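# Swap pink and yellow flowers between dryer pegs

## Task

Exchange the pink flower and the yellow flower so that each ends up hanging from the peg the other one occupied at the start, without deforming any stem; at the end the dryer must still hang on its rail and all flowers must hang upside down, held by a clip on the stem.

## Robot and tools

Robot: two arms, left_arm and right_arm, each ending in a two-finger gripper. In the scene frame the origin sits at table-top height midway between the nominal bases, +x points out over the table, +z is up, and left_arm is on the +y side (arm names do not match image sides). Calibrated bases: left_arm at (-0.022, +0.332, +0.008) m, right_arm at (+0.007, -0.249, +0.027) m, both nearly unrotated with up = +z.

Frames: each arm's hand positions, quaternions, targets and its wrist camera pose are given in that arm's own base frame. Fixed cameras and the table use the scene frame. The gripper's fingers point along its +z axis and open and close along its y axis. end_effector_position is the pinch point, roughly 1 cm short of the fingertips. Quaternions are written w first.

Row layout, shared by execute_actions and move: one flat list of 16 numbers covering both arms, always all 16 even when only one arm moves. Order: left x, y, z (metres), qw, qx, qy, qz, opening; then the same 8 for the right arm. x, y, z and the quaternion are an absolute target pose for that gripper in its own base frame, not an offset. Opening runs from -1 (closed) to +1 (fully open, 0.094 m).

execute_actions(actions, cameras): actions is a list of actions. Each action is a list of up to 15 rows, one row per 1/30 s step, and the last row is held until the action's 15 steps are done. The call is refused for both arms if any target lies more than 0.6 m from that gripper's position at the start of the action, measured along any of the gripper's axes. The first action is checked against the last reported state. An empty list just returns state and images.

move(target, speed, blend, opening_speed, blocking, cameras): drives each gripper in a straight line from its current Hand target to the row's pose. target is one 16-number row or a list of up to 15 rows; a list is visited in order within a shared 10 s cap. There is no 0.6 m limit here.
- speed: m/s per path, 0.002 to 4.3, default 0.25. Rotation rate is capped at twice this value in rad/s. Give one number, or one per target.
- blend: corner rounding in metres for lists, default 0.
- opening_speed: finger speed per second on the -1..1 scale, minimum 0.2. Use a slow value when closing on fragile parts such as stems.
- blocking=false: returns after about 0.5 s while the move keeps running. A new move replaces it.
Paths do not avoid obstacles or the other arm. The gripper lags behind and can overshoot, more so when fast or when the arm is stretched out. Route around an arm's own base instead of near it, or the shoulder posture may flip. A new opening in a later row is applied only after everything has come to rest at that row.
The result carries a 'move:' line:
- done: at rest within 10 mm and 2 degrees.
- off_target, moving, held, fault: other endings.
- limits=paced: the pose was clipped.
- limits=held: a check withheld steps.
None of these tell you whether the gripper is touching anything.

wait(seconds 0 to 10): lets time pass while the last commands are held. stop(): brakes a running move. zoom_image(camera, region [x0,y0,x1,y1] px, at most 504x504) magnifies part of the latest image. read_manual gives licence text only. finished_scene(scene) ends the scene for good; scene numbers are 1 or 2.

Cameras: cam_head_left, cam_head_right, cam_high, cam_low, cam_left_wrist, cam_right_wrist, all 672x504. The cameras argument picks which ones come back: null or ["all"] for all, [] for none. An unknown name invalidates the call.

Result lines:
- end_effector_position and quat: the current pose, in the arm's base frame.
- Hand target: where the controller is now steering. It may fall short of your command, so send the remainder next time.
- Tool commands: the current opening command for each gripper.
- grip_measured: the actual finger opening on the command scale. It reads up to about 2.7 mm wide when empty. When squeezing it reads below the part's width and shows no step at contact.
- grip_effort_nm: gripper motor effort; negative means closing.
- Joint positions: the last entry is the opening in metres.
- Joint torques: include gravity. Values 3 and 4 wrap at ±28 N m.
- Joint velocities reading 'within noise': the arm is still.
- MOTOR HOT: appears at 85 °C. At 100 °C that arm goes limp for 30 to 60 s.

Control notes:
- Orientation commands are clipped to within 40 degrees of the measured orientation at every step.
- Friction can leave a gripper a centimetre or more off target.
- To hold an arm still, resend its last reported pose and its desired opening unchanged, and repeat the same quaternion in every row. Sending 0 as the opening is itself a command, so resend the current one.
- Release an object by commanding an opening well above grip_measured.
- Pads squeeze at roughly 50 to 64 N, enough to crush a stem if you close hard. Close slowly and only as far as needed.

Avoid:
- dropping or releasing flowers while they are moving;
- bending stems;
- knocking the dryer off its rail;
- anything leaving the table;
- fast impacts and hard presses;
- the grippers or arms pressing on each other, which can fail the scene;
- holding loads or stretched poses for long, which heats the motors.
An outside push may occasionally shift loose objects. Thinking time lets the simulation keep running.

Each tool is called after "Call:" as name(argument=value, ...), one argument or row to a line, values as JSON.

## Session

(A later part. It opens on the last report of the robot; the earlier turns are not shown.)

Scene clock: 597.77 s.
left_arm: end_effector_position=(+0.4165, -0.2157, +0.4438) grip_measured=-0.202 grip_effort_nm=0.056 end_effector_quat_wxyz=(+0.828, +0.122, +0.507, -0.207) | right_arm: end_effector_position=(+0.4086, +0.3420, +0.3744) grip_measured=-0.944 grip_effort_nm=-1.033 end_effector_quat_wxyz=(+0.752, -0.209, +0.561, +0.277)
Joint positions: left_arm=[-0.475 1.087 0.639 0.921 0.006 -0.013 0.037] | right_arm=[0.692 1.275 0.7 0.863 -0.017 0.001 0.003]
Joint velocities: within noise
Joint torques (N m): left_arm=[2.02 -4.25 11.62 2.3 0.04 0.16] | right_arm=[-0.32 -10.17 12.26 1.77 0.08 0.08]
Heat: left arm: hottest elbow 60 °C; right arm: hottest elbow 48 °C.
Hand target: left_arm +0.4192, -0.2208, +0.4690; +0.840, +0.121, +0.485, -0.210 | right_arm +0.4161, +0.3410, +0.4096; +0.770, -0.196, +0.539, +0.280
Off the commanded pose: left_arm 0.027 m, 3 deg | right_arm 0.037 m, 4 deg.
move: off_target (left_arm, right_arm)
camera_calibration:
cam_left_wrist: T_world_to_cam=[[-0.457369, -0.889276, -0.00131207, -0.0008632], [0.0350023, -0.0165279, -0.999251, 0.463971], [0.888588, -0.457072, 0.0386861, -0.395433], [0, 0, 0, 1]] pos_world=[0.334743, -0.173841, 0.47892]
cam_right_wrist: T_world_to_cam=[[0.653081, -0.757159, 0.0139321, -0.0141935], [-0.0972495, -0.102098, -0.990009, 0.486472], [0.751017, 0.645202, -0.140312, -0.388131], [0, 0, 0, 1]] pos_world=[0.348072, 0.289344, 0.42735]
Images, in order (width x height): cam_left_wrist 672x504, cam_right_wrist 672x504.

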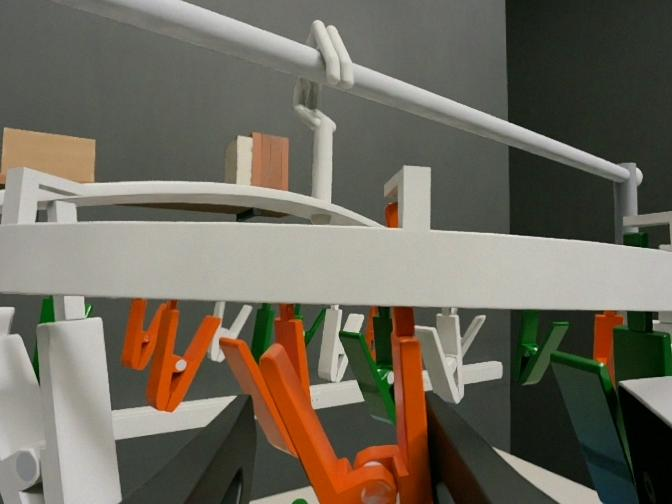

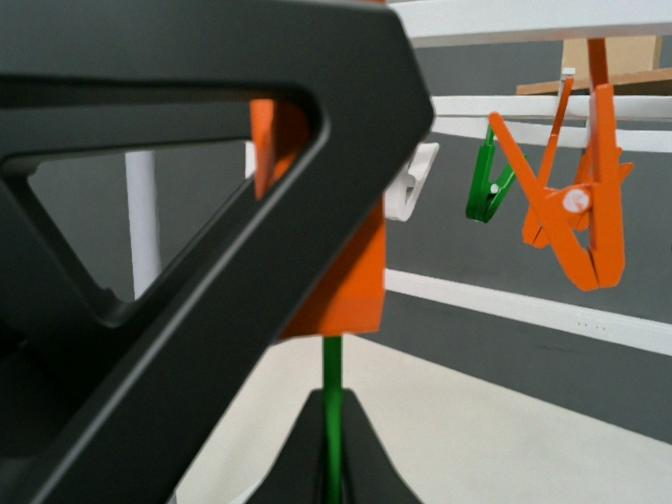

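Call:
zoom_image(
  camera="cam_right_wrist",
  region=[250, 230, 450, 430],
)

Call:
zoom_image(
  camera="cam_left_wrist",
  region=[200, 300, 500, 504],
)

Call:
wait(
  seconds=0,
  cameras=["cam_high", "cam_head_left"],
)

Call:
zoom_image(
  camera="cam_high",
  region=[200, 150, 400, 300],
)

Call:
zoom_image(
  camera="cam_head_left",
  region=[100, 0, 400, 250],
)

Scaled by 2.520 from the camera's 672x504 image, which has a finer 960x720 frame.

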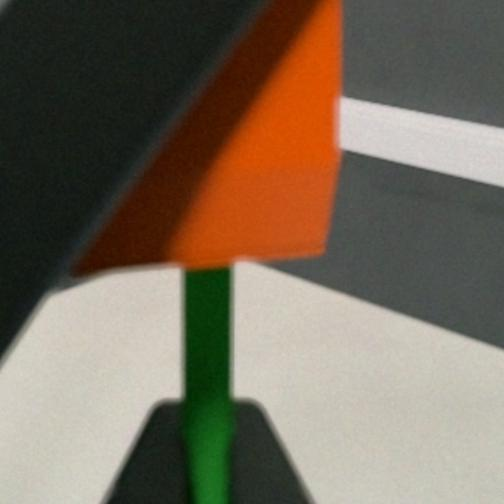

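Scaled by 1.680 from the camera's 672x504 image, which has a finer 960x720 frame.

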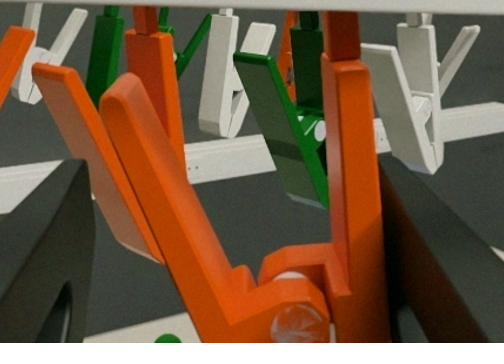

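Scene clock: 601.20 s.
left_arm: end_effector_position=(+0.4165, -0.2157, +0.4438) grip_measured=-0.202 grip_effort_nm=0.051 end_effector_quat_wxyz=(+0.828, +0.122, +0.507, -0.207) | right_arm: end_effector_position=(+0.4086, +0.3420, +0.3744) grip_measured=-0.944 grip_effort_nm=-1.028 end_effector_quat_wxyz=(+0.752, -0.209, +0.561, +0.277)
Joint positions: left_arm=[-0.475 1.087 0.639 0.921 0.006 -0.013 0.038] | right_arm=[0.692 1.275 0.7 0.863 -0.017 0.001 0.003]
Joint velocities: within noise
Joint torques (N m): left_arm=[2.08 -4.31 11.62 2.29 0.04 0.15] | right_arm=[-0.26 -9.93 12.26 1.74 0.09 0.08]
Heat: left arm: hottest elbow 60 °C; right arm: hottest elbow 48 °C.
Hand target: left_arm +0.4192, -0.2208, +0.4691; +0.840, +0.121, +0.485, -0.210 | right_arm +0.4161, +0.3410, +0.4096; +0.770, -0.196, +0.539, +0.280
Tool commands: left_gripper/opening=-0.2 right_gripper/opening=-0.97
Off the commanded pose: left_arm 0.027 m, 3 deg | right_arm 0.037 m, 4 deg.
Images, in order (width x height): cam_head_left 672x504, cam_high 672x504.

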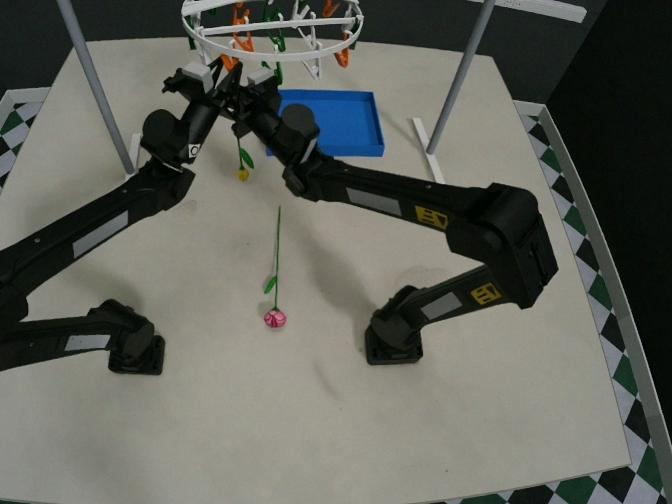

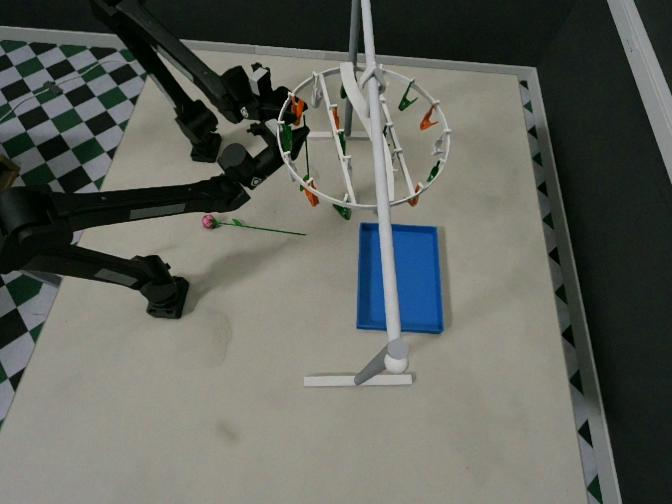

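Scaled by 2.520 from the camera's 672x504 image, which has a finer 960x720 frame.

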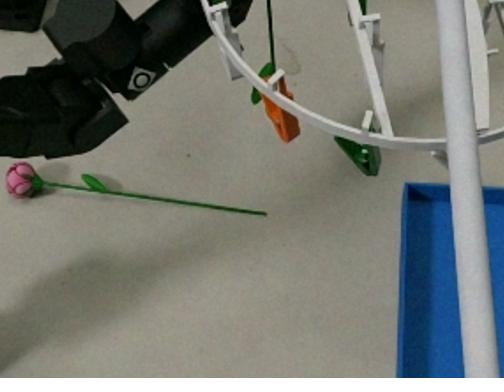

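Scaled by 1.680 from the camera's 672x504 image, which has a finer 960x720 frame.

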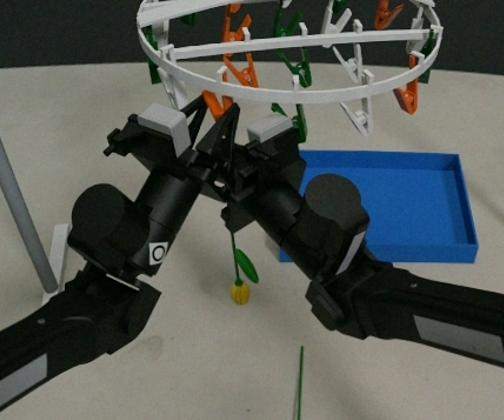

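Call:
move(
  target=[
    [0.4206,-0.2215,0.4695,0.8403,0.121,0.4851,-0.2095,0.1,0.4180,0.3424,0.410,0.7698,-0.1962,0.539,0.2802,-0.97],
    [0.36,-0.189,0.4695,0.8403,0.121,0.4851,-0.2095,0.1,0.4180,0.3424,0.410,0.7698,-0.1962,0.539,0.2802,-0.97],
  ],
  speed=0.08,
  opening_speed=0.4,
  cameras=["cam_right_wrist", "cam_left_wrist"],
)

Scene clock: 607.13 s.
left_arm: end_effector_position=(+0.3627, -0.1881, +0.4678) grip_measured=+0.098 grip_effort_nm=0.051 end_effector_quat_wxyz=(+0.840, +0.117, +0.486, -0.210) | right_arm: end_effector_position=(+0.4090, +0.3401, +0.3763) grip_measured=-0.944 grip_effort_nm=-1.033 end_effector_quat_wxyz=(+0.753, -0.207, +0.560, +0.276)
Joint positions: left_arm=[-0.475 0.881 0.559 0.846 0.006 -0.013 0.052] | right_arm=[0.69 1.271 0.7 0.863 -0.015 0.001 0.003]
Joint velocities: within noise
Joint torques (N m): left_arm=[2.26 -3.72 8.44 1.24 0.13 0.14] | right_arm=[-0.21 -9.64 12.31 1.77 0.04 0.07]
Heat: left arm: hottest elbow 60 °C; right arm: hottest elbow 49 °C.
Hand target: left_arm +0.3600, -0.1890, +0.4694; +0.840, +0.121, +0.485, -0.210 | right_arm +0.4163, +0.3410, +0.4096; +0.770, -0.196, +0.539, +0.280
Off the commanded pose: left_arm 0.003 m, 0 deg | right_arm 0.035 m, 3 deg.
move: off_target (right_arm)
camera_calibration:
cam_left_wrist: T_world_to_cam=[[-0.457304, -0.889309, -0.00134977, -0.000879084], [0.0799584, -0.0396048, -0.996011, 0.468138], [0.885709, -0.455588, 0.0892191, -0.358264], [0, 0, 0, 1]] pos_world=[0.279484, -0.145462, 0.498234]
cam_right_wrist: T_world_to_cam=[[0.649883, -0.759913, 0.0135976, -0.013533], [-0.0949996, -0.0989688, -0.990545, 0.48642], [0.754074, 0.642447, -0.13651, -0.388642], [0, 0, 0, 1]] pos_world=[0.348069, 0.287538, 0.428952]
Images, in order (width x height): cam_left_wrist 672x504, cam_right_wrist 672x504.

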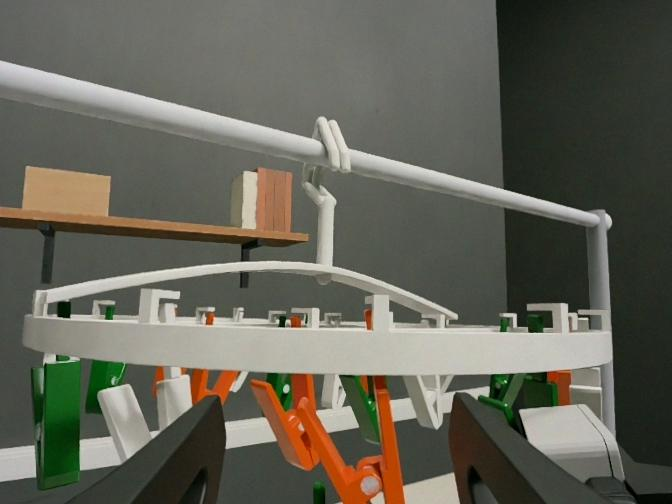

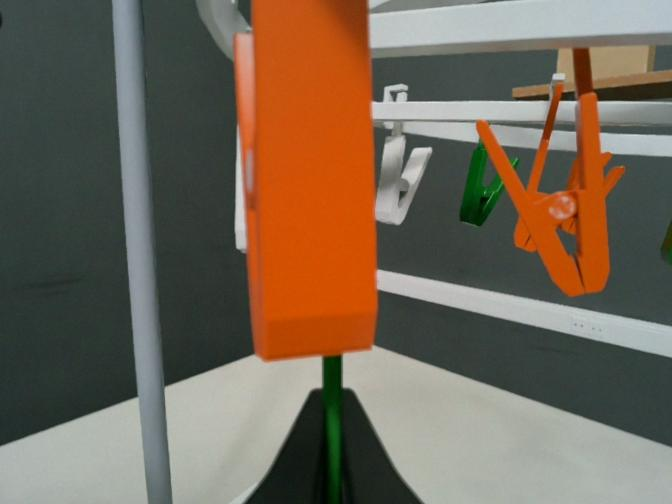

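Call:
move(
  target=[0.33,-0.173,0.40,0.8403,0.121,0.4851,-0.2095,0.1,0.4136,0.348,0.365,0.7698,-0.1962,0.539,0.2802,-0.97],
  speed=0.06,
  cameras=["cam_right_wrist", "cam_left_wrist"],
)

Call:
zoom_image(
  camera="cam_left_wrist",
  region=[230, 150, 480, 400],
)

Scene clock: 620.33 s.
left_arm: end_effector_position=(+0.3349, -0.1741, +0.3914) grip_measured=+0.098 grip_effort_nm=0.051 end_effector_quat_wxyz=(+0.832, +0.121, +0.499, -0.209) | right_arm: end_effector_position=(+0.4156, +0.3431, +0.3706) grip_measured=-0.944 grip_effort_nm=-1.038 end_effector_quat_wxyz=(+0.771, -0.193, +0.539, +0.278)
Joint positions: left_arm=[-0.475 0.865 0.351 1.007 0.008 -0.013 0.052] | right_arm=[0.691 1.341 0.7 0.992 0.001 0.001 0.003]
Joint velocities: within noise
Joint torques (N m): left_arm=[2.37 -2.9 7.95 2.48 0.13 0.13] | right_arm=[1.26 -9.05 7.47 2.55 0.06 0.01]
Heat: left arm: hottest elbow 57 °C; right arm: hottest elbow 50 °C.
Hand target: left_arm +0.3300, -0.1730, +0.3999; +0.840, +0.121, +0.485, -0.210 | right_arm +0.4135, +0.3480, +0.3652; +0.770, -0.196, +0.539, +0.280
Off the commanded pose: left_arm 0.010 m, 2 deg | right_arm 0.008 m, 0 deg.
move: done
camera_calibration:
cam_left_wrist: T_world_to_cam=[[-0.458549, -0.888667, -0.00203397, -0.000492578], [0.0529207, -0.025022, -0.998285, 0.407292], [0.887092, -0.45787, 0.0585027, -0.309256], [0, 0, 0, 1]] pos_world=[0.252559, -0.131846, 0.424685]
cam_right_wrist: T_world_to_cam=[[0.638946, -0.769197, 0.00917096, -0.00619197], [-0.0536502, -0.056452, -0.996963, 0.452318], [0.767378, 0.636514, -0.0773374, -0.421732], [0, 0, 0, 1]] pos_world=[0.351851, 0.28921, 0.418386]
Images, in order (width x height): cam_left_wrist 672x504, cam_right_wrist 672x504.

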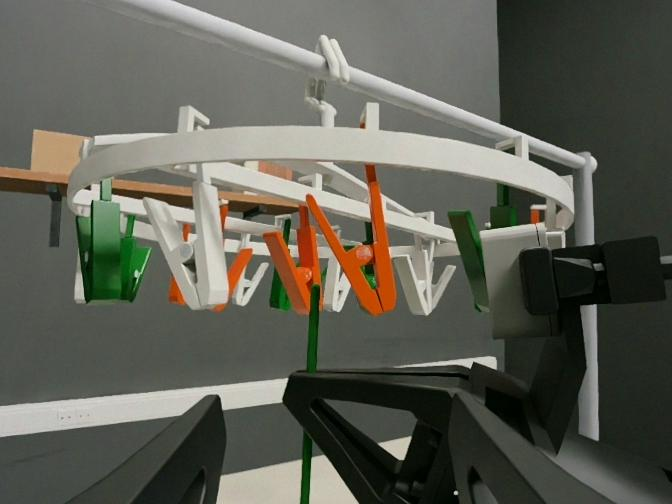

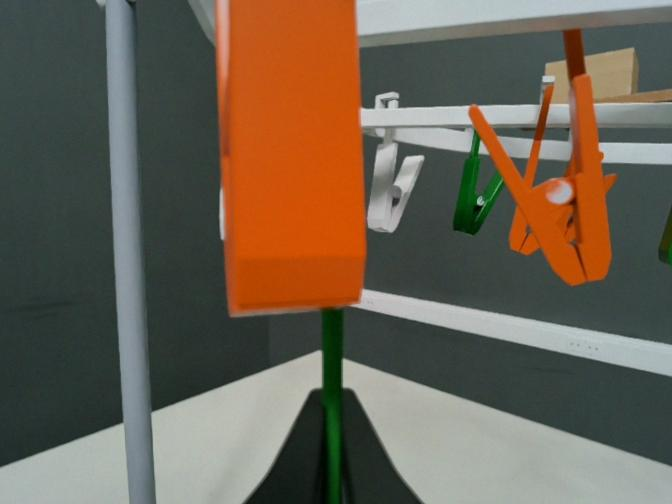

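Scaled by 2.016 from the camera's 672x504 image, which has a finer 960x720 frame.

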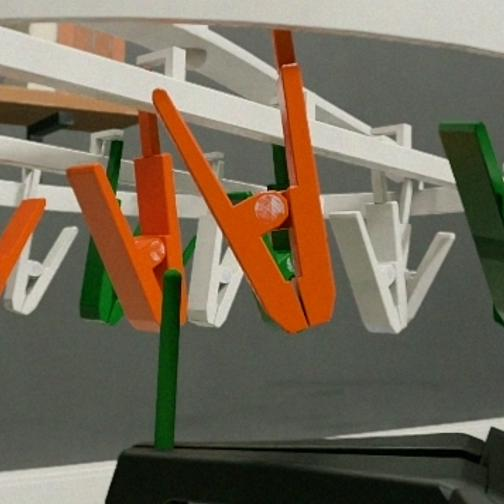

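Call:
move(
  target=[
    [0.33,-0.173,0.40,0.8403,0.121,0.4851,-0.2095,0.1,0.4116,0.346,0.335,0.7698,-0.1962,0.539,0.2802,-0.97],
    [0.33,-0.173,0.40,0.8403,0.121,0.4851,-0.2095,0.1,0.386,0.3295,0.335,0.7698,-0.1962,0.539,0.2802,-0.97],
    [0.36,-0.189,0.4650,0.7698,0.1473,0.5907,-0.1919,0.1,0.386,0.3295,0.335,0.7698,-0.1962,0.539,0.2802,-0.97],
  ],
  speed=0.07,
  cameras=["cam_right_wrist", "cam_left_wrist"],
)

Scene clock: 637.70 s.
left_arm: end_effector_position=(+0.3602, -0.1872, +0.4269) grip_measured=+0.098 grip_effort_nm=0.046 end_effector_quat_wxyz=(+0.753, +0.147, +0.613, -0.190) | right_arm: end_effector_position=(+0.3925, +0.3289, +0.3366) grip_measured=-0.944 grip_effort_nm=-1.033 end_effector_quat_wxyz=(+0.769, -0.193, +0.542, +0.279)
Joint positions: left_arm=[-0.475 0.739 0.584 0.362 0.008 -0.013 0.052] | right_arm=[0.702 1.341 0.588 1.097 0.011 0.001 0.003]
Joint velocities: within noise
Joint torques (N m): left_arm=[2.37 -2.37 13.26 1.7 0.12 0.17] | right_arm=[1.26 -9.64 6.15 2.4 0.08 -0.02]
Heat: left arm: hottest elbow 55 °C; right arm: hottest elbow 47 °C.
Hand target: left_arm +0.3580, -0.1879, +0.4641; +0.770, +0.147, +0.591, -0.192 | right_arm +0.3860, +0.3296, +0.3350; +0.770, -0.196, +0.539, +0.280
Off the commanded pose: left_arm 0.038 m, 3 deg | right_arm 0.007 m, 1 deg.
move: off_target (left_arm)
camera_calibration:
cam_left_wrist: T_world_to_cam=[[-0.459322, -0.888268, -0.00160768, -0.000161642], [-0.200367, 0.105373, -0.974038, 0.546452], [0.865376, -0.447075, -0.22638, -0.208318], [0, 0, 0, 1]] pos_world=[0.28969, -0.150858, 0.485105]
cam_right_wrist: T_world_to_cam=[[0.640065, -0.768299, 0.00573415, -0.00159592], [-0.0607183, -0.058021, -0.996467, 0.41956], [0.765918, 0.637456, -0.0837871, -0.395156], [0, 0, 0, 1]] pos_world=[0.329154, 0.275012, 0.384978]
Images, in order (width x height): cam_left_wrist 672x504, cam_right_wrist 672x504.

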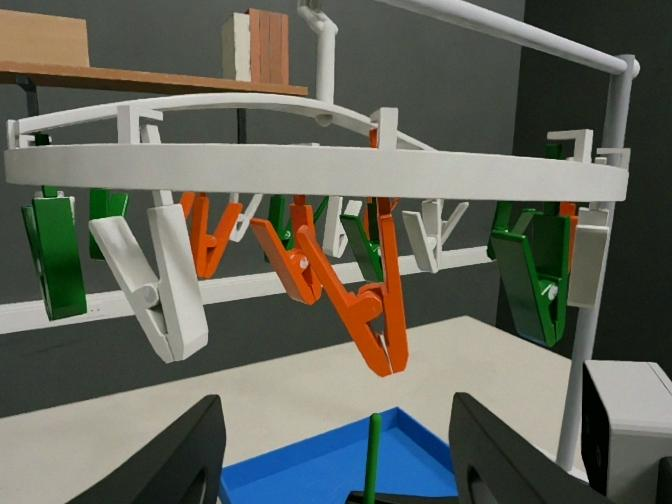

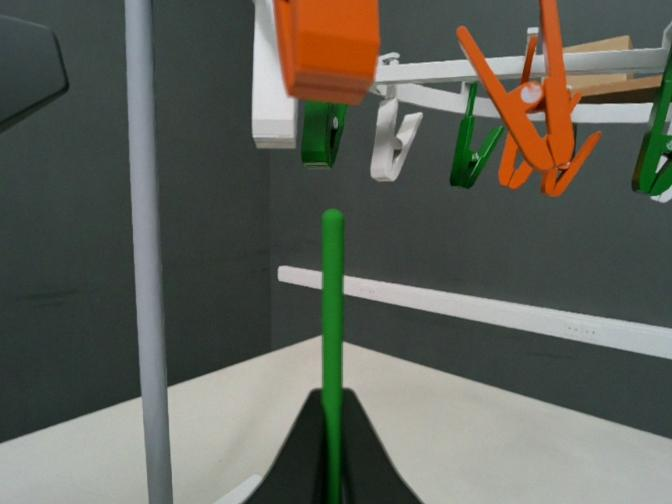

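Call:
move(
  target=[
    [0.366,-0.192,0.4800,0.7698,0.1473,0.5907,-0.1919,0.1,0.386,0.3295,0.335,0.7698,-0.1962,0.539,0.2802,-0.97],
    [0.4206,-0.2215,0.4800,0.7698,0.1473,0.5907,-0.1919,0.1,0.386,0.3295,0.335,0.7698,-0.1962,0.539,0.2802,-0.97],
  ],
  speed=0.06,
  cameras=["cam_right_wrist", "cam_left_wrist"],
)

Scene clock: 642.53 s.
left_arm: end_effector_position=(+0.4162, -0.2159, +0.4416) grip_measured=+0.098 grip_effort_nm=0.051 end_effector_quat_wxyz=(+0.748, +0.149, +0.619, -0.188) | right_arm: end_effector_position=(+0.3925, +0.3289, +0.3366) grip_measured=-0.944 grip_effort_nm=-1.023 end_effector_quat_wxyz=(+0.769, -0.193, +0.542, +0.279)
Joint positions: left_arm=[-0.475 0.943 0.726 0.408 0.008 -0.012 0.052] | right_arm=[0.702 1.341 0.588 1.097 0.011 0.001 0.003]
Joint velocities: within noise
Joint torques (N m): left_arm=[2.08 -3.49 13.2 2.86 0 0.17] | right_arm=[1.2 -9.52 6.16 2.37 0.07 -0.02]
Heat: left arm: hottest elbow 57 °C; right arm: hottest elbow 46 °C.
Hand target: left_arm +0.4182, -0.2202, +0.4789; +0.770, +0.147, +0.591, -0.192 | right_arm +0.3861, +0.3295, +0.3350; +0.770, -0.196, +0.539, +0.280
Off the commanded pose: left_arm 0.039 m, 4 deg | right_arm 0.007 m, 1 deg.
move: off_target (left_arm)
camera_calibration:
cam_left_wrist: T_world_to_cam=[[-0.459278, -0.888291, -0.0018877, 0.0000909475], [-0.212742, 0.112058, -0.970662, 0.580103], [0.862441, -0.445402, -0.240442, -0.258489], [0, 0, 0, 1]] pos_world=[0.346386, -0.180056, 0.500933]
cam_right_wrist: T_world_to_cam=[[0.640065, -0.768299, 0.00573415, -0.00159592], [-0.0607183, -0.058021, -0.996467, 0.41956], [0.765918, 0.637456, -0.0837871, -0.395156], [0, 0, 0, 1]] pos_world=[0.329154, 0.275012, 0.384978]
Images, in order (width x height): cam_left_wrist 672x504, cam_right_wrist 672x504.

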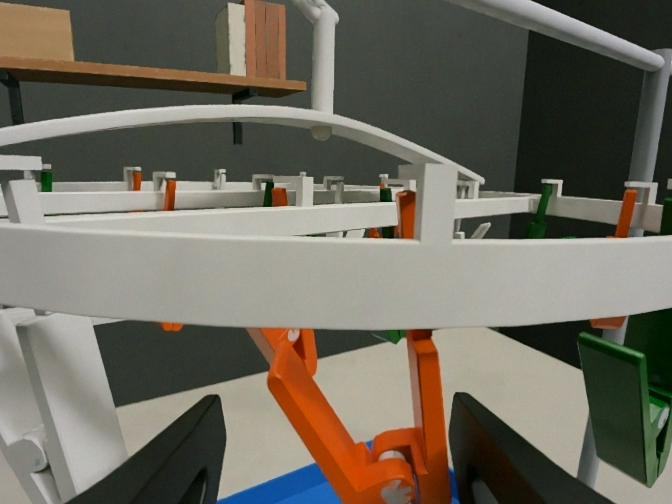

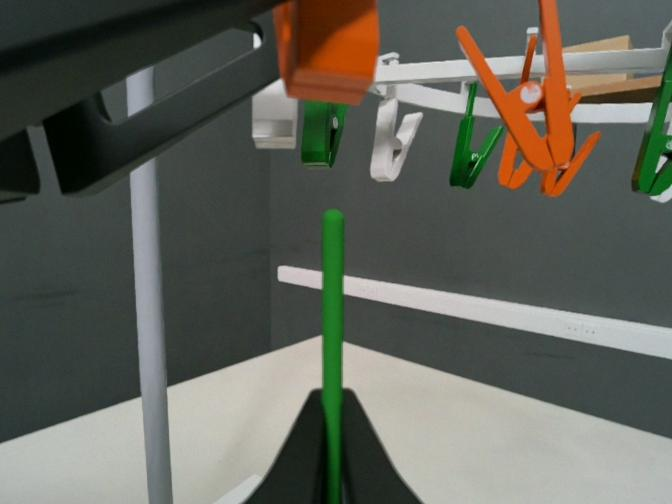

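Call:
move(
  target=[
    [0.4190,-0.2260,0.4800,0.7698,0.1473,0.5907,-0.1919,0.1,0.386,0.3295,0.335,0.7698,-0.1962,0.539,0.2802,-0.97],
    [0.4190,-0.2260,0.4800,0.7698,0.1473,0.5907,-0.1919,-0.75,0.386,0.3295,0.335,0.7698,-0.1962,0.539,0.2802,-0.97],
  ],
  speed=0.05,
  opening_speed=0.25,
  cameras=["cam_right_wrist", "cam_left_wrist"],
)

Call:
zoom_image(
  camera="cam_right_wrist",
  region=[250, 0, 450, 250],
)

Scene clock: 651.20 s.
left_arm: end_effector_position=(+0.4150, -0.2188, +0.4415) grip_measured=-0.582 grip_effort_nm=-1.062 end_effector_quat_wxyz=(+0.748, +0.149, +0.619, -0.187) | right_arm: end_effector_position=(+0.3925, +0.3289, +0.3366) grip_measured=-0.944 grip_effort_nm=-1.033 end_effector_quat_wxyz=(+0.769, -0.193, +0.542, +0.279)
Joint positions: left_arm=[-0.486 0.943 0.727 0.408 -0.005 -0.008 0.02] | right_arm=[0.702 1.341 0.588 1.097 0.011 0.001 0.003]
Joint velocities: within noise
Joint torques (N m): left_arm=[1.85 -3.43 13.26 2.89 -0.05 0.16] | right_arm=[1.44 -9.41 6.13 2.4 0.07 -0.03]
Heat: left arm: hottest elbow 57 °C; right arm: hottest elbow 45 °C.
Hand target: left_arm +0.4165, -0.2244, +0.4790; +0.770, +0.147, +0.591, -0.192 | right_arm +0.3861, +0.3295, +0.3350; +0.770, -0.196, +0.539, +0.280
Off the commanded pose: left_arm 0.039 m, 4 deg | right_arm 0.007 m, 1 deg.
move: off_target (left_arm); target 2's new opening was sent with left_arm's hand 0.039 m and 4 deg from that target
camera_calibration:
cam_left_wrist: T_world_to_cam=[[-0.45709, -0.889413, -0.00352415, -0.00340519], [-0.212638, 0.113125, -0.970561, 0.580186], [0.863628, -0.442884, -0.240832, -0.258529], [0, 0, 0, 1]] pos_world=[0.345086, -0.183161, 0.500832]
cam_right_wrist: T_world_to_cam=[[0.640065, -0.768299, 0.00573415, -0.00159592], [-0.0607183, -0.058021, -0.996467, 0.41956], [0.765918, 0.637456, -0.0837871, -0.395156], [0, 0, 0, 1]] pos_world=[0.329154, 0.275012, 0.384978]
Images, in order (width x height): cam_left_wrist 672x504, cam_right_wrist 672x504.

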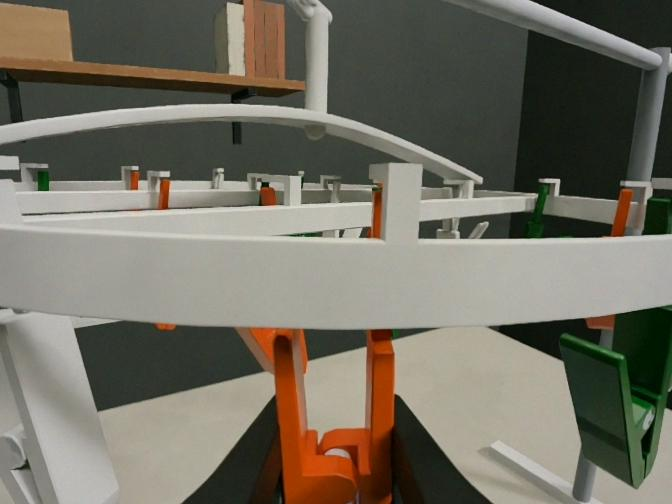

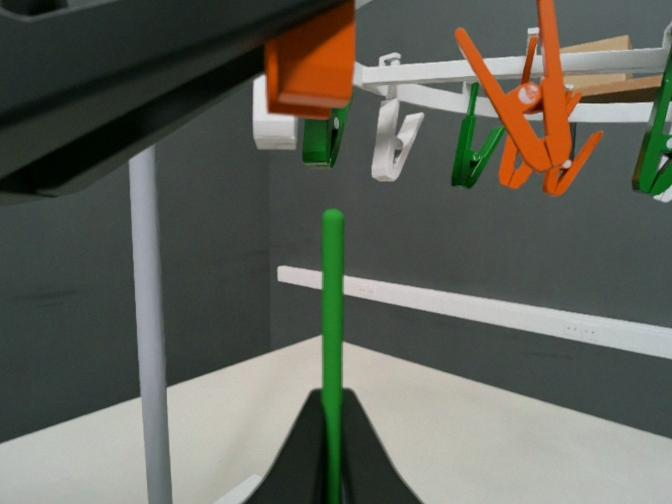

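Scaled by 2.016 from the camera's 672x504 image, which has a finer 960x720 frame.

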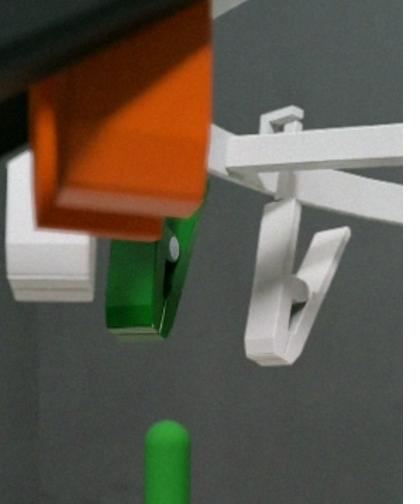

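Call:
zoom_image(
  camera="cam_right_wrist",
  region=[255, 60, 365, 130],
)

Scaled by 4.582 from the camera's 672x504 image, which has a finer 960x720 frame.

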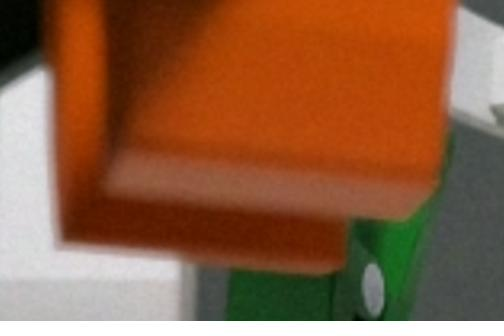

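Call:
move(
  target=[
    [0.4190,-0.2260,0.4800,0.7698,0.1473,0.5907,-0.1919,-0.75,0.388,0.3395,0.335,0.7698,-0.1962,0.539,0.2802,-0.97],
    [0.4190,-0.2260,0.4800,0.7698,0.1473,0.5907,-0.1919,-0.75,0.388,0.3395,0.360,0.7926,-0.1838,0.5049,0.2885,-0.97],
  ],
  speed=0.05,
  cameras=["cam_right_wrist"],
)

Call:
zoom_image(
  camera="cam_right_wrist",
  region=[255, 110, 405, 230],
)

Scene clock: 665.80 s.
left_arm: end_effector_position=(+0.4149, -0.2189, +0.4415) grip_measured=-0.582 grip_effort_nm=-1.067 end_effector_quat_wxyz=(+0.748, +0.149, +0.619, -0.187) | right_arm: end_effector_position=(+0.3851, +0.3314, +0.3474) grip_measured=-0.944 grip_effort_nm=-1.033 end_effector_quat_wxyz=(+0.783, -0.183, +0.520, +0.288)
Joint positions: left_arm=[-0.486 0.943 0.727 0.408 -0.005 -0.008 0.02] | right_arm=[0.721 1.351 0.588 1.166 0.027 0.001 0.003]
Joint velocities: within noise
Joint torques (N m): left_arm=[1.79 -3.43 13.27 2.91 -0.05 0.16] | right_arm=[1.44 -7.88 9.4 2.37 0.03 -0.11]
Heat: left arm: hottest elbow 58 °C; right arm: hottest elbow 44 °C.
Hand target: left_arm +0.4165, -0.2245, +0.4790; +0.770, +0.147, +0.591, -0.192 | right_arm +0.3875, +0.3391, +0.3599; +0.792, -0.184, +0.505, +0.288
Off the commanded pose: left_arm 0.039 m, 4 deg | right_arm 0.015 m, 2 deg.
move: off_target (left_arm, right_arm)
camera_calibration:
cam_right_wrist: T_world_to_cam=[[0.64263, -0.766176, -0.00113688, 0.00564123], [-0.0201036, -0.0153785, -0.99968, 0.401252], [0.765913, 0.642447, -0.0252855, -0.412191], [0, 0, 0, 1]] pos_world=[0.320144, 0.275304, 0.390707]
Images, in order (width x height): cam_right_wrist 672x504.

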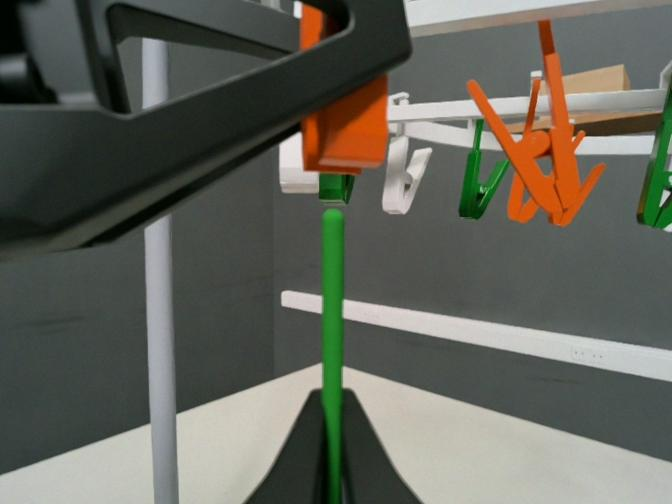

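Scaled by 3.360 from the camera's 672x504 image, which has a finer 960x720 frame.

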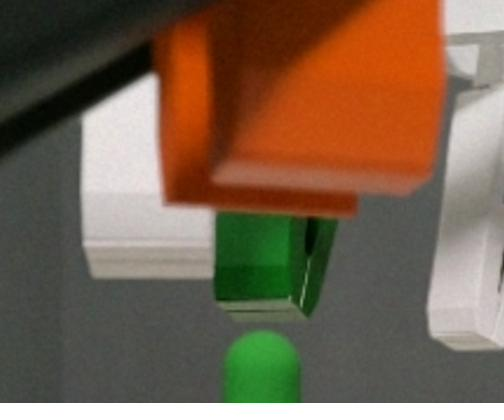

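Call:
move(
  target=[0.4190,-0.2260,0.4800,0.7698,0.1473,0.5907,-0.1919,-0.75,0.4040,0.3203,0.360,0.7926,-0.1838,0.5049,0.2885,-0.97],
  speed=0.05,
  cameras=["cam_right_wrist"],
)

Call:
zoom_image(
  camera="cam_right_wrist",
  region=[155, 110, 305, 230],
)

Scene clock: 683.87 s.
left_arm: end_effector_position=(+0.4149, -0.2189, +0.4415) grip_measured=-0.582 grip_effort_nm=-1.062 end_effector_quat_wxyz=(+0.748, +0.149, +0.619, -0.187) | right_arm: end_effector_position=(+0.3955, +0.3189, +0.3473) grip_measured=-0.944 grip_effort_nm=-1.038 end_effector_quat_wxyz=(+0.785, -0.194, +0.516, +0.283)
Joint positions: left_arm=[-0.486 0.943 0.727 0.408 -0.005 -0.008 0.02] | right_arm=[0.668 1.351 0.588 1.167 -0.033 0.001 0.003]
Joint velocities: within noise
Joint torques (N m): left_arm=[1.9 -3.43 13.29 2.91 -0.05 0.16] | right_arm=[-0.03 -7.88 9.43 2.37 -0.07 0.18]
Heat: left arm: hottest elbow 59 °C; right arm: hottest elbow 45 °C.
Hand target: left_arm +0.4165, -0.2245, +0.4790; +0.770, +0.147, +0.591, -0.192 | right_arm +0.4035, +0.3200, +0.3598; +0.792, -0.184, +0.505, +0.288
Off the commanded pose: left_arm 0.039 m, 4 deg | right_arm 0.015 m, 2 deg.
move: off_target (left_arm, right_arm)
camera_calibration:
cam_right_wrist: T_world_to_cam=[[0.644813, -0.764008, 0.0225391, -0.0203071], [-0.00457642, -0.0333469, -0.999433, 0.400808], [0.764326, 0.644345, -0.024999, -0.412143], [0, 0, 0, 1]] pos_world=[0.32994, 0.263413, 0.390735]
Images, in order (width x height): cam_right_wrist 672x504.

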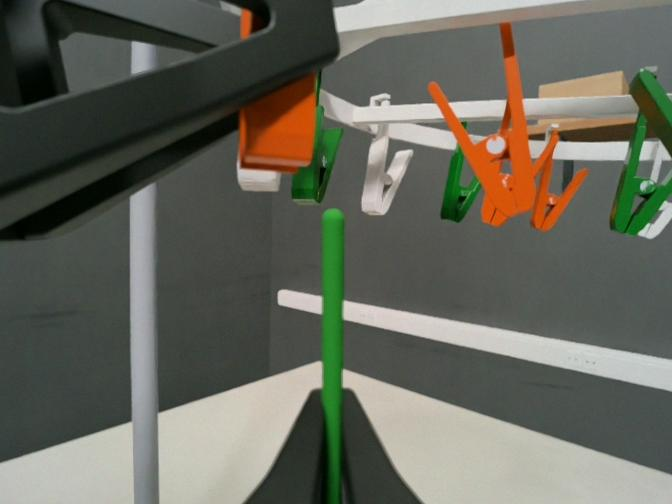

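Scaled by 3.360 from the camera's 672x504 image, which has a finer 960x720 frame.

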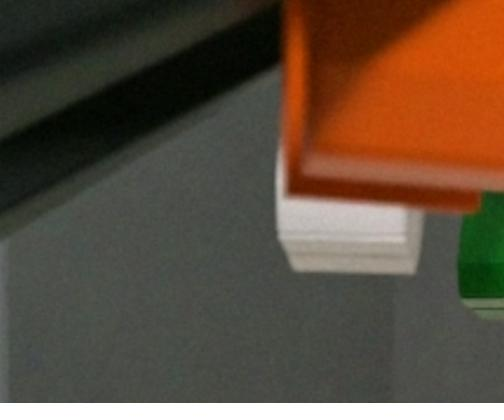

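Call:
move(
  target=[0.4190,-0.2260,0.4800,0.7698,0.1473,0.5907,-0.1919,-0.75,0.403,0.3385,0.360,0.7926,-0.1838,0.5049,0.2885,-0.97],
  speed=0.05,
  cameras=["cam_right_wrist"],
)

Call:
zoom_image(
  camera="cam_right_wrist",
  region=[255, 110, 405, 230],
)

Scene clock: 694.10 s.
left_arm: end_effector_position=(+0.4149, -0.2189, +0.4415) grip_measured=-0.582 grip_effort_nm=-1.057 end_effector_quat_wxyz=(+0.748, +0.149, +0.619, -0.187) | right_arm: end_effector_position=(+0.3971, +0.3282, +0.3389) grip_measured=-0.944 grip_effort_nm=-1.038 end_effector_quat_wxyz=(+0.781, -0.189, +0.525, +0.282)
Joint positions: left_arm=[-0.486 0.943 0.727 0.408 -0.005 -0.008 0.02] | right_arm=[0.692 1.378 0.597 1.168 0 0.001 0.003]
Joint velocities: within noise
Joint torques (N m): left_arm=[1.9 -3.43 13.27 2.91 -0.06 0.16] | right_arm=[1.26 -8.53 10.55 2.45 0.08 0.01]
Heat: left arm: hottest elbow 60 °C; right arm: hottest elbow 45 °C.
Hand target: left_arm +0.4165, -0.2245, +0.4790; +0.770, +0.147, +0.591, -0.192 | right_arm +0.4020, +0.3376, +0.3598; +0.793, -0.184, +0.505, +0.288
Off the commanded pose: left_arm 0.039 m, 4 deg | right_arm 0.024 m, 3 deg.
move: off_target (left_arm, right_arm)
camera_calibration:
cam_right_wrist: T_world_to_cam=[[0.639575, -0.768671, 0.00945506, -0.00597756], [-0.0261909, -0.0340814, -0.999076, 0.401368], [0.768283, 0.638736, -0.0419297, -0.413661], [0, 0, 0, 1]] pos_world=[0.332144, 0.273304, 0.383709]
Images, in order (width x height): cam_right_wrist 672x504.

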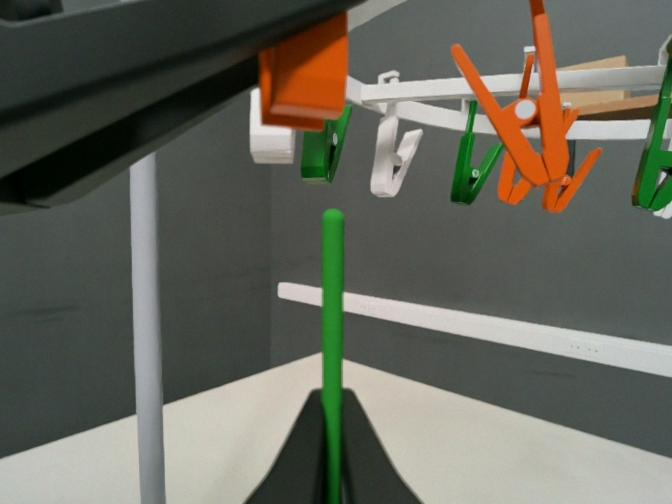

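Scaled by 3.360 from the camera's 672x504 image, which has a finer 960x720 frame.

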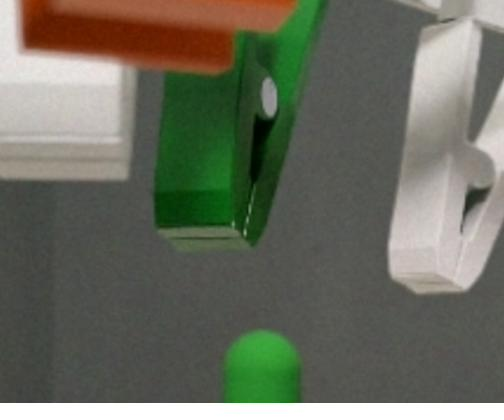

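Call:
move(
  target=[
    [0.4190,-0.2260,0.4800,0.7698,0.1473,0.5907,-0.1919,-0.75,0.3995,0.3465,0.360,0.7926,-0.1838,0.5049,0.2885,-0.97],
    [0.4190,-0.2260,0.4800,0.7698,0.1473,0.5907,-0.1919,-0.75,0.3995,0.3465,0.376,0.7926,-0.1838,0.5049,0.2885,-0.97],
  ],
  speed=0.05,
  cameras=["cam_right_wrist"],
)

Call:
zoom_image(
  camera="cam_right_wrist",
  region=[255, 110, 405, 230],
)

Scene clock: 698.80 s.
left_arm: end_effector_position=(+0.4149, -0.2189, +0.4415) grip_measured=-0.582 grip_effort_nm=-1.062 end_effector_quat_wxyz=(+0.748, +0.149, +0.619, -0.187) | right_arm: end_effector_position=(+0.3955, +0.3377, +0.3491) grip_measured=-0.944 grip_effort_nm=-1.033 end_effector_quat_wxyz=(+0.780, -0.187, +0.525, +0.285)
Joint positions: left_arm=[-0.486 0.943 0.727 0.408 -0.005 -0.008 0.02] | right_arm=[0.714 1.367 0.621 1.134 0.02 0.001 0.003]
Joint velocities: within noise
Joint torques (N m): left_arm=[1.85 -3.43 13.27 2.91 -0.05 0.16] | right_arm=[1.32 -10.29 10.73 1.62 0.07 -0.07]
Heat: left arm: hottest elbow 61 °C; right arm: hottest elbow 45 °C.
Hand target: left_arm +0.4165, -0.2245, +0.4790; +0.770, +0.147, +0.591, -0.192 | right_arm +0.3982, +0.3454, +0.3758; +0.793, -0.184, +0.505, +0.289
Off the commanded pose: left_arm 0.039 m, 4 deg | right_arm 0.029 m, 3 deg.
move: off_target (left_arm, right_arm)
camera_calibration:
cam_right_wrist: T_world_to_cam=[[0.642511, -0.766274, 0.00162964, 0.00303371], [-0.0293929, -0.0267706, -0.999209, 0.410669], [0.765712, 0.641956, -0.0397234, -0.418858], [0, 0, 0, 1]] pos_world=[0.330846, 0.282207, 0.393701]
Images, in order (width x height): cam_right_wrist 672x504.

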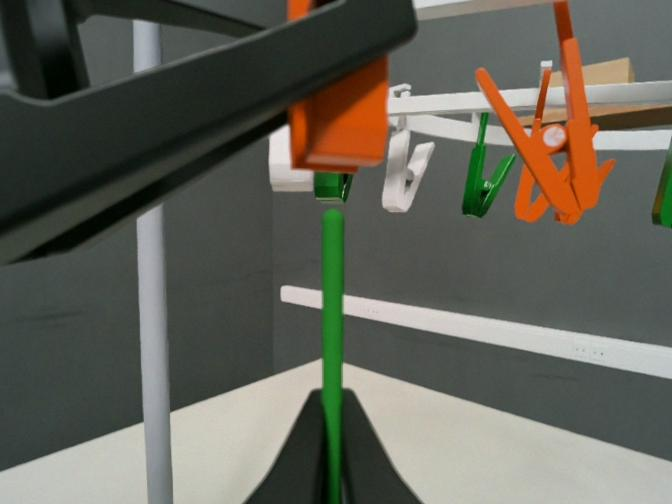

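Scaled by 3.360 from the camera's 672x504 image, which has a finer 960x720 frame.

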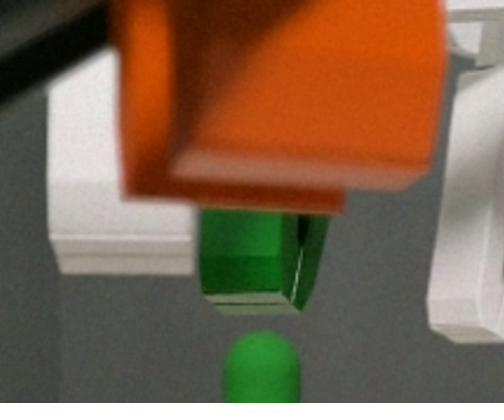

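Call:
move(
  target=[0.4190,-0.2260,0.4800,0.7698,0.1473,0.5907,-0.1919,-0.75,0.3995,0.3465,0.388,0.7926,-0.1838,0.5049,0.2885,-0.97],
  speed=0.04,
  cameras=["cam_right_wrist"],
)

Call:
zoom_image(
  camera="cam_right_wrist",
  region=[255, 110, 405, 230],
)

Scene clock: 702.83 s.
left_arm: end_effector_position=(+0.4149, -0.2189, +0.4423) grip_measured=-0.582 grip_effort_nm=-1.062 end_effector_quat_wxyz=(+0.749, +0.149, +0.618, -0.187) | right_arm: end_effector_position=(+0.3959, +0.3381, +0.3591) grip_measured=-0.944 grip_effort_nm=-1.033 end_effector_quat_wxyz=(+0.779, -0.187, +0.526, +0.285)
Joint positions: left_arm=[-0.486 0.943 0.728 0.409 -0.005 -0.008 0.02] | right_arm=[0.714 1.342 0.635 1.093 0.02 0.001 0.003]
Joint velocities: within noise
Joint torques (N m): left_arm=[1.85 -3.43 13.22 2.84 -0.06 0.16] | right_arm=[1.32 -10.11 11.18 1.55 0.06 -0.08]
Heat: left arm: hottest elbow 61 °C; right arm: hottest elbow 45 °C.
Hand target: left_arm +0.4166, -0.2246, +0.4790; +0.770, +0.147, +0.591, -0.192 | right_arm +0.3981, +0.3454, +0.3877; +0.793, -0.184, +0.505, +0.289
Off the commanded pose: left_arm 0.039 m, 4 deg | right_arm 0.030 m, 3 deg.
move: off_target (left_arm, right_arm)
camera_calibration:
cam_right_wrist: T_world_to_cam=[[0.642508, -0.766277, 0.00172557, 0.00296529], [-0.0313261, -0.0285162, -0.999102, 0.422076], [0.765638, 0.641877, -0.0423263, -0.417991], [0, 0, 0, 1]] pos_world=[0.331347, 0.282607, 0.404]
Images, in order (width x height): cam_right_wrist 672x504.

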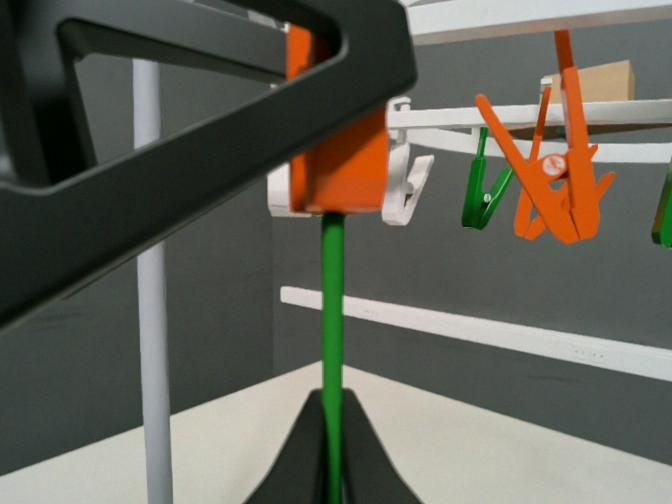

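Scaled by 3.360 from the camera's 672x504 image, which has a finer 960x720 frame.

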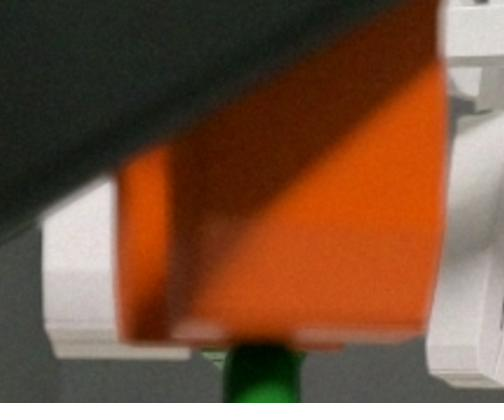

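Call:
move(
  target=[0.4190,-0.2260,0.4800,0.7698,0.1473,0.5907,-0.1919,-0.75,0.3995,0.3465,0.394,0.7926,-0.1838,0.5049,0.2885,-0.97],
  speed=0.04,
  cameras=["cam_right_wrist"],
)

Call:
zoom_image(
  camera="cam_right_wrist",
  region=[255, 150, 405, 270],
)

Scene clock: 706.67 s.
left_arm: end_effector_position=(+0.4150, -0.2190, +0.4422) grip_measured=-0.582 grip_effort_nm=-1.057 end_effector_quat_wxyz=(+0.749, +0.149, +0.618, -0.187) | right_arm: end_effector_position=(+0.3962, +0.3384, +0.3643) grip_measured=-0.944 grip_effort_nm=-1.038 end_effector_quat_wxyz=(+0.779, -0.187, +0.527, +0.285)
Joint positions: left_arm=[-0.486 0.944 0.728 0.409 -0.005 -0.008 0.02] | right_arm=[0.714 1.331 0.643 1.073 0.02 0.001 0.003]
Joint velocities: within noise
Joint torques (N m): left_arm=[1.85 -3.43 13.23 2.82 -0.06 0.16] | right_arm=[1.14 -10.23 11.3 1.47 0.08 -0.08]
Heat: left arm: hottest elbow 61 °C; right arm: hottest elbow 45 °C.
Hand target: left_arm +0.4167, -0.2246, +0.4789; +0.770, +0.147, +0.591, -0.192 | right_arm +0.3981, +0.3454, +0.3938; +0.793, -0.184, +0.505, +0.289
Off the commanded pose: left_arm 0.039 m, 4 deg | right_arm 0.031 m, 3 deg.
move: off_target (left_arm, right_arm)
camera_calibration:
cam_right_wrist: T_world_to_cam=[[0.642509, -0.766277, 0.00168283, 0.00302294], [-0.0322709, -0.0292526, -0.999051, 0.427795], [0.765599, 0.641845, -0.0435235, -0.417822], [0, 0, 0, 1]] pos_world=[0.331747, 0.283008, 0.409199]
Images, in order (width x height): cam_right_wrist 672x504.

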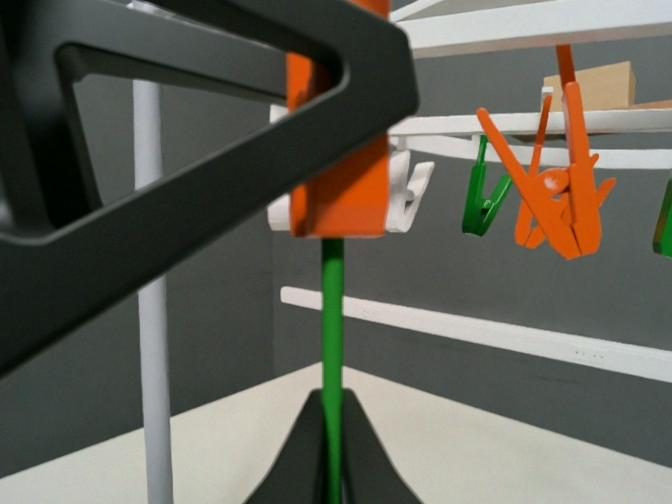

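Scaled by 3.360 from the camera's 672x504 image, which has a finer 960x720 frame.

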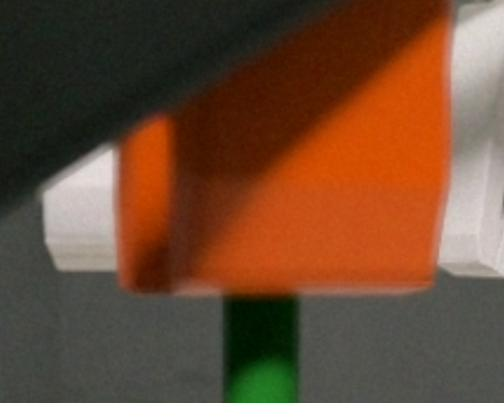

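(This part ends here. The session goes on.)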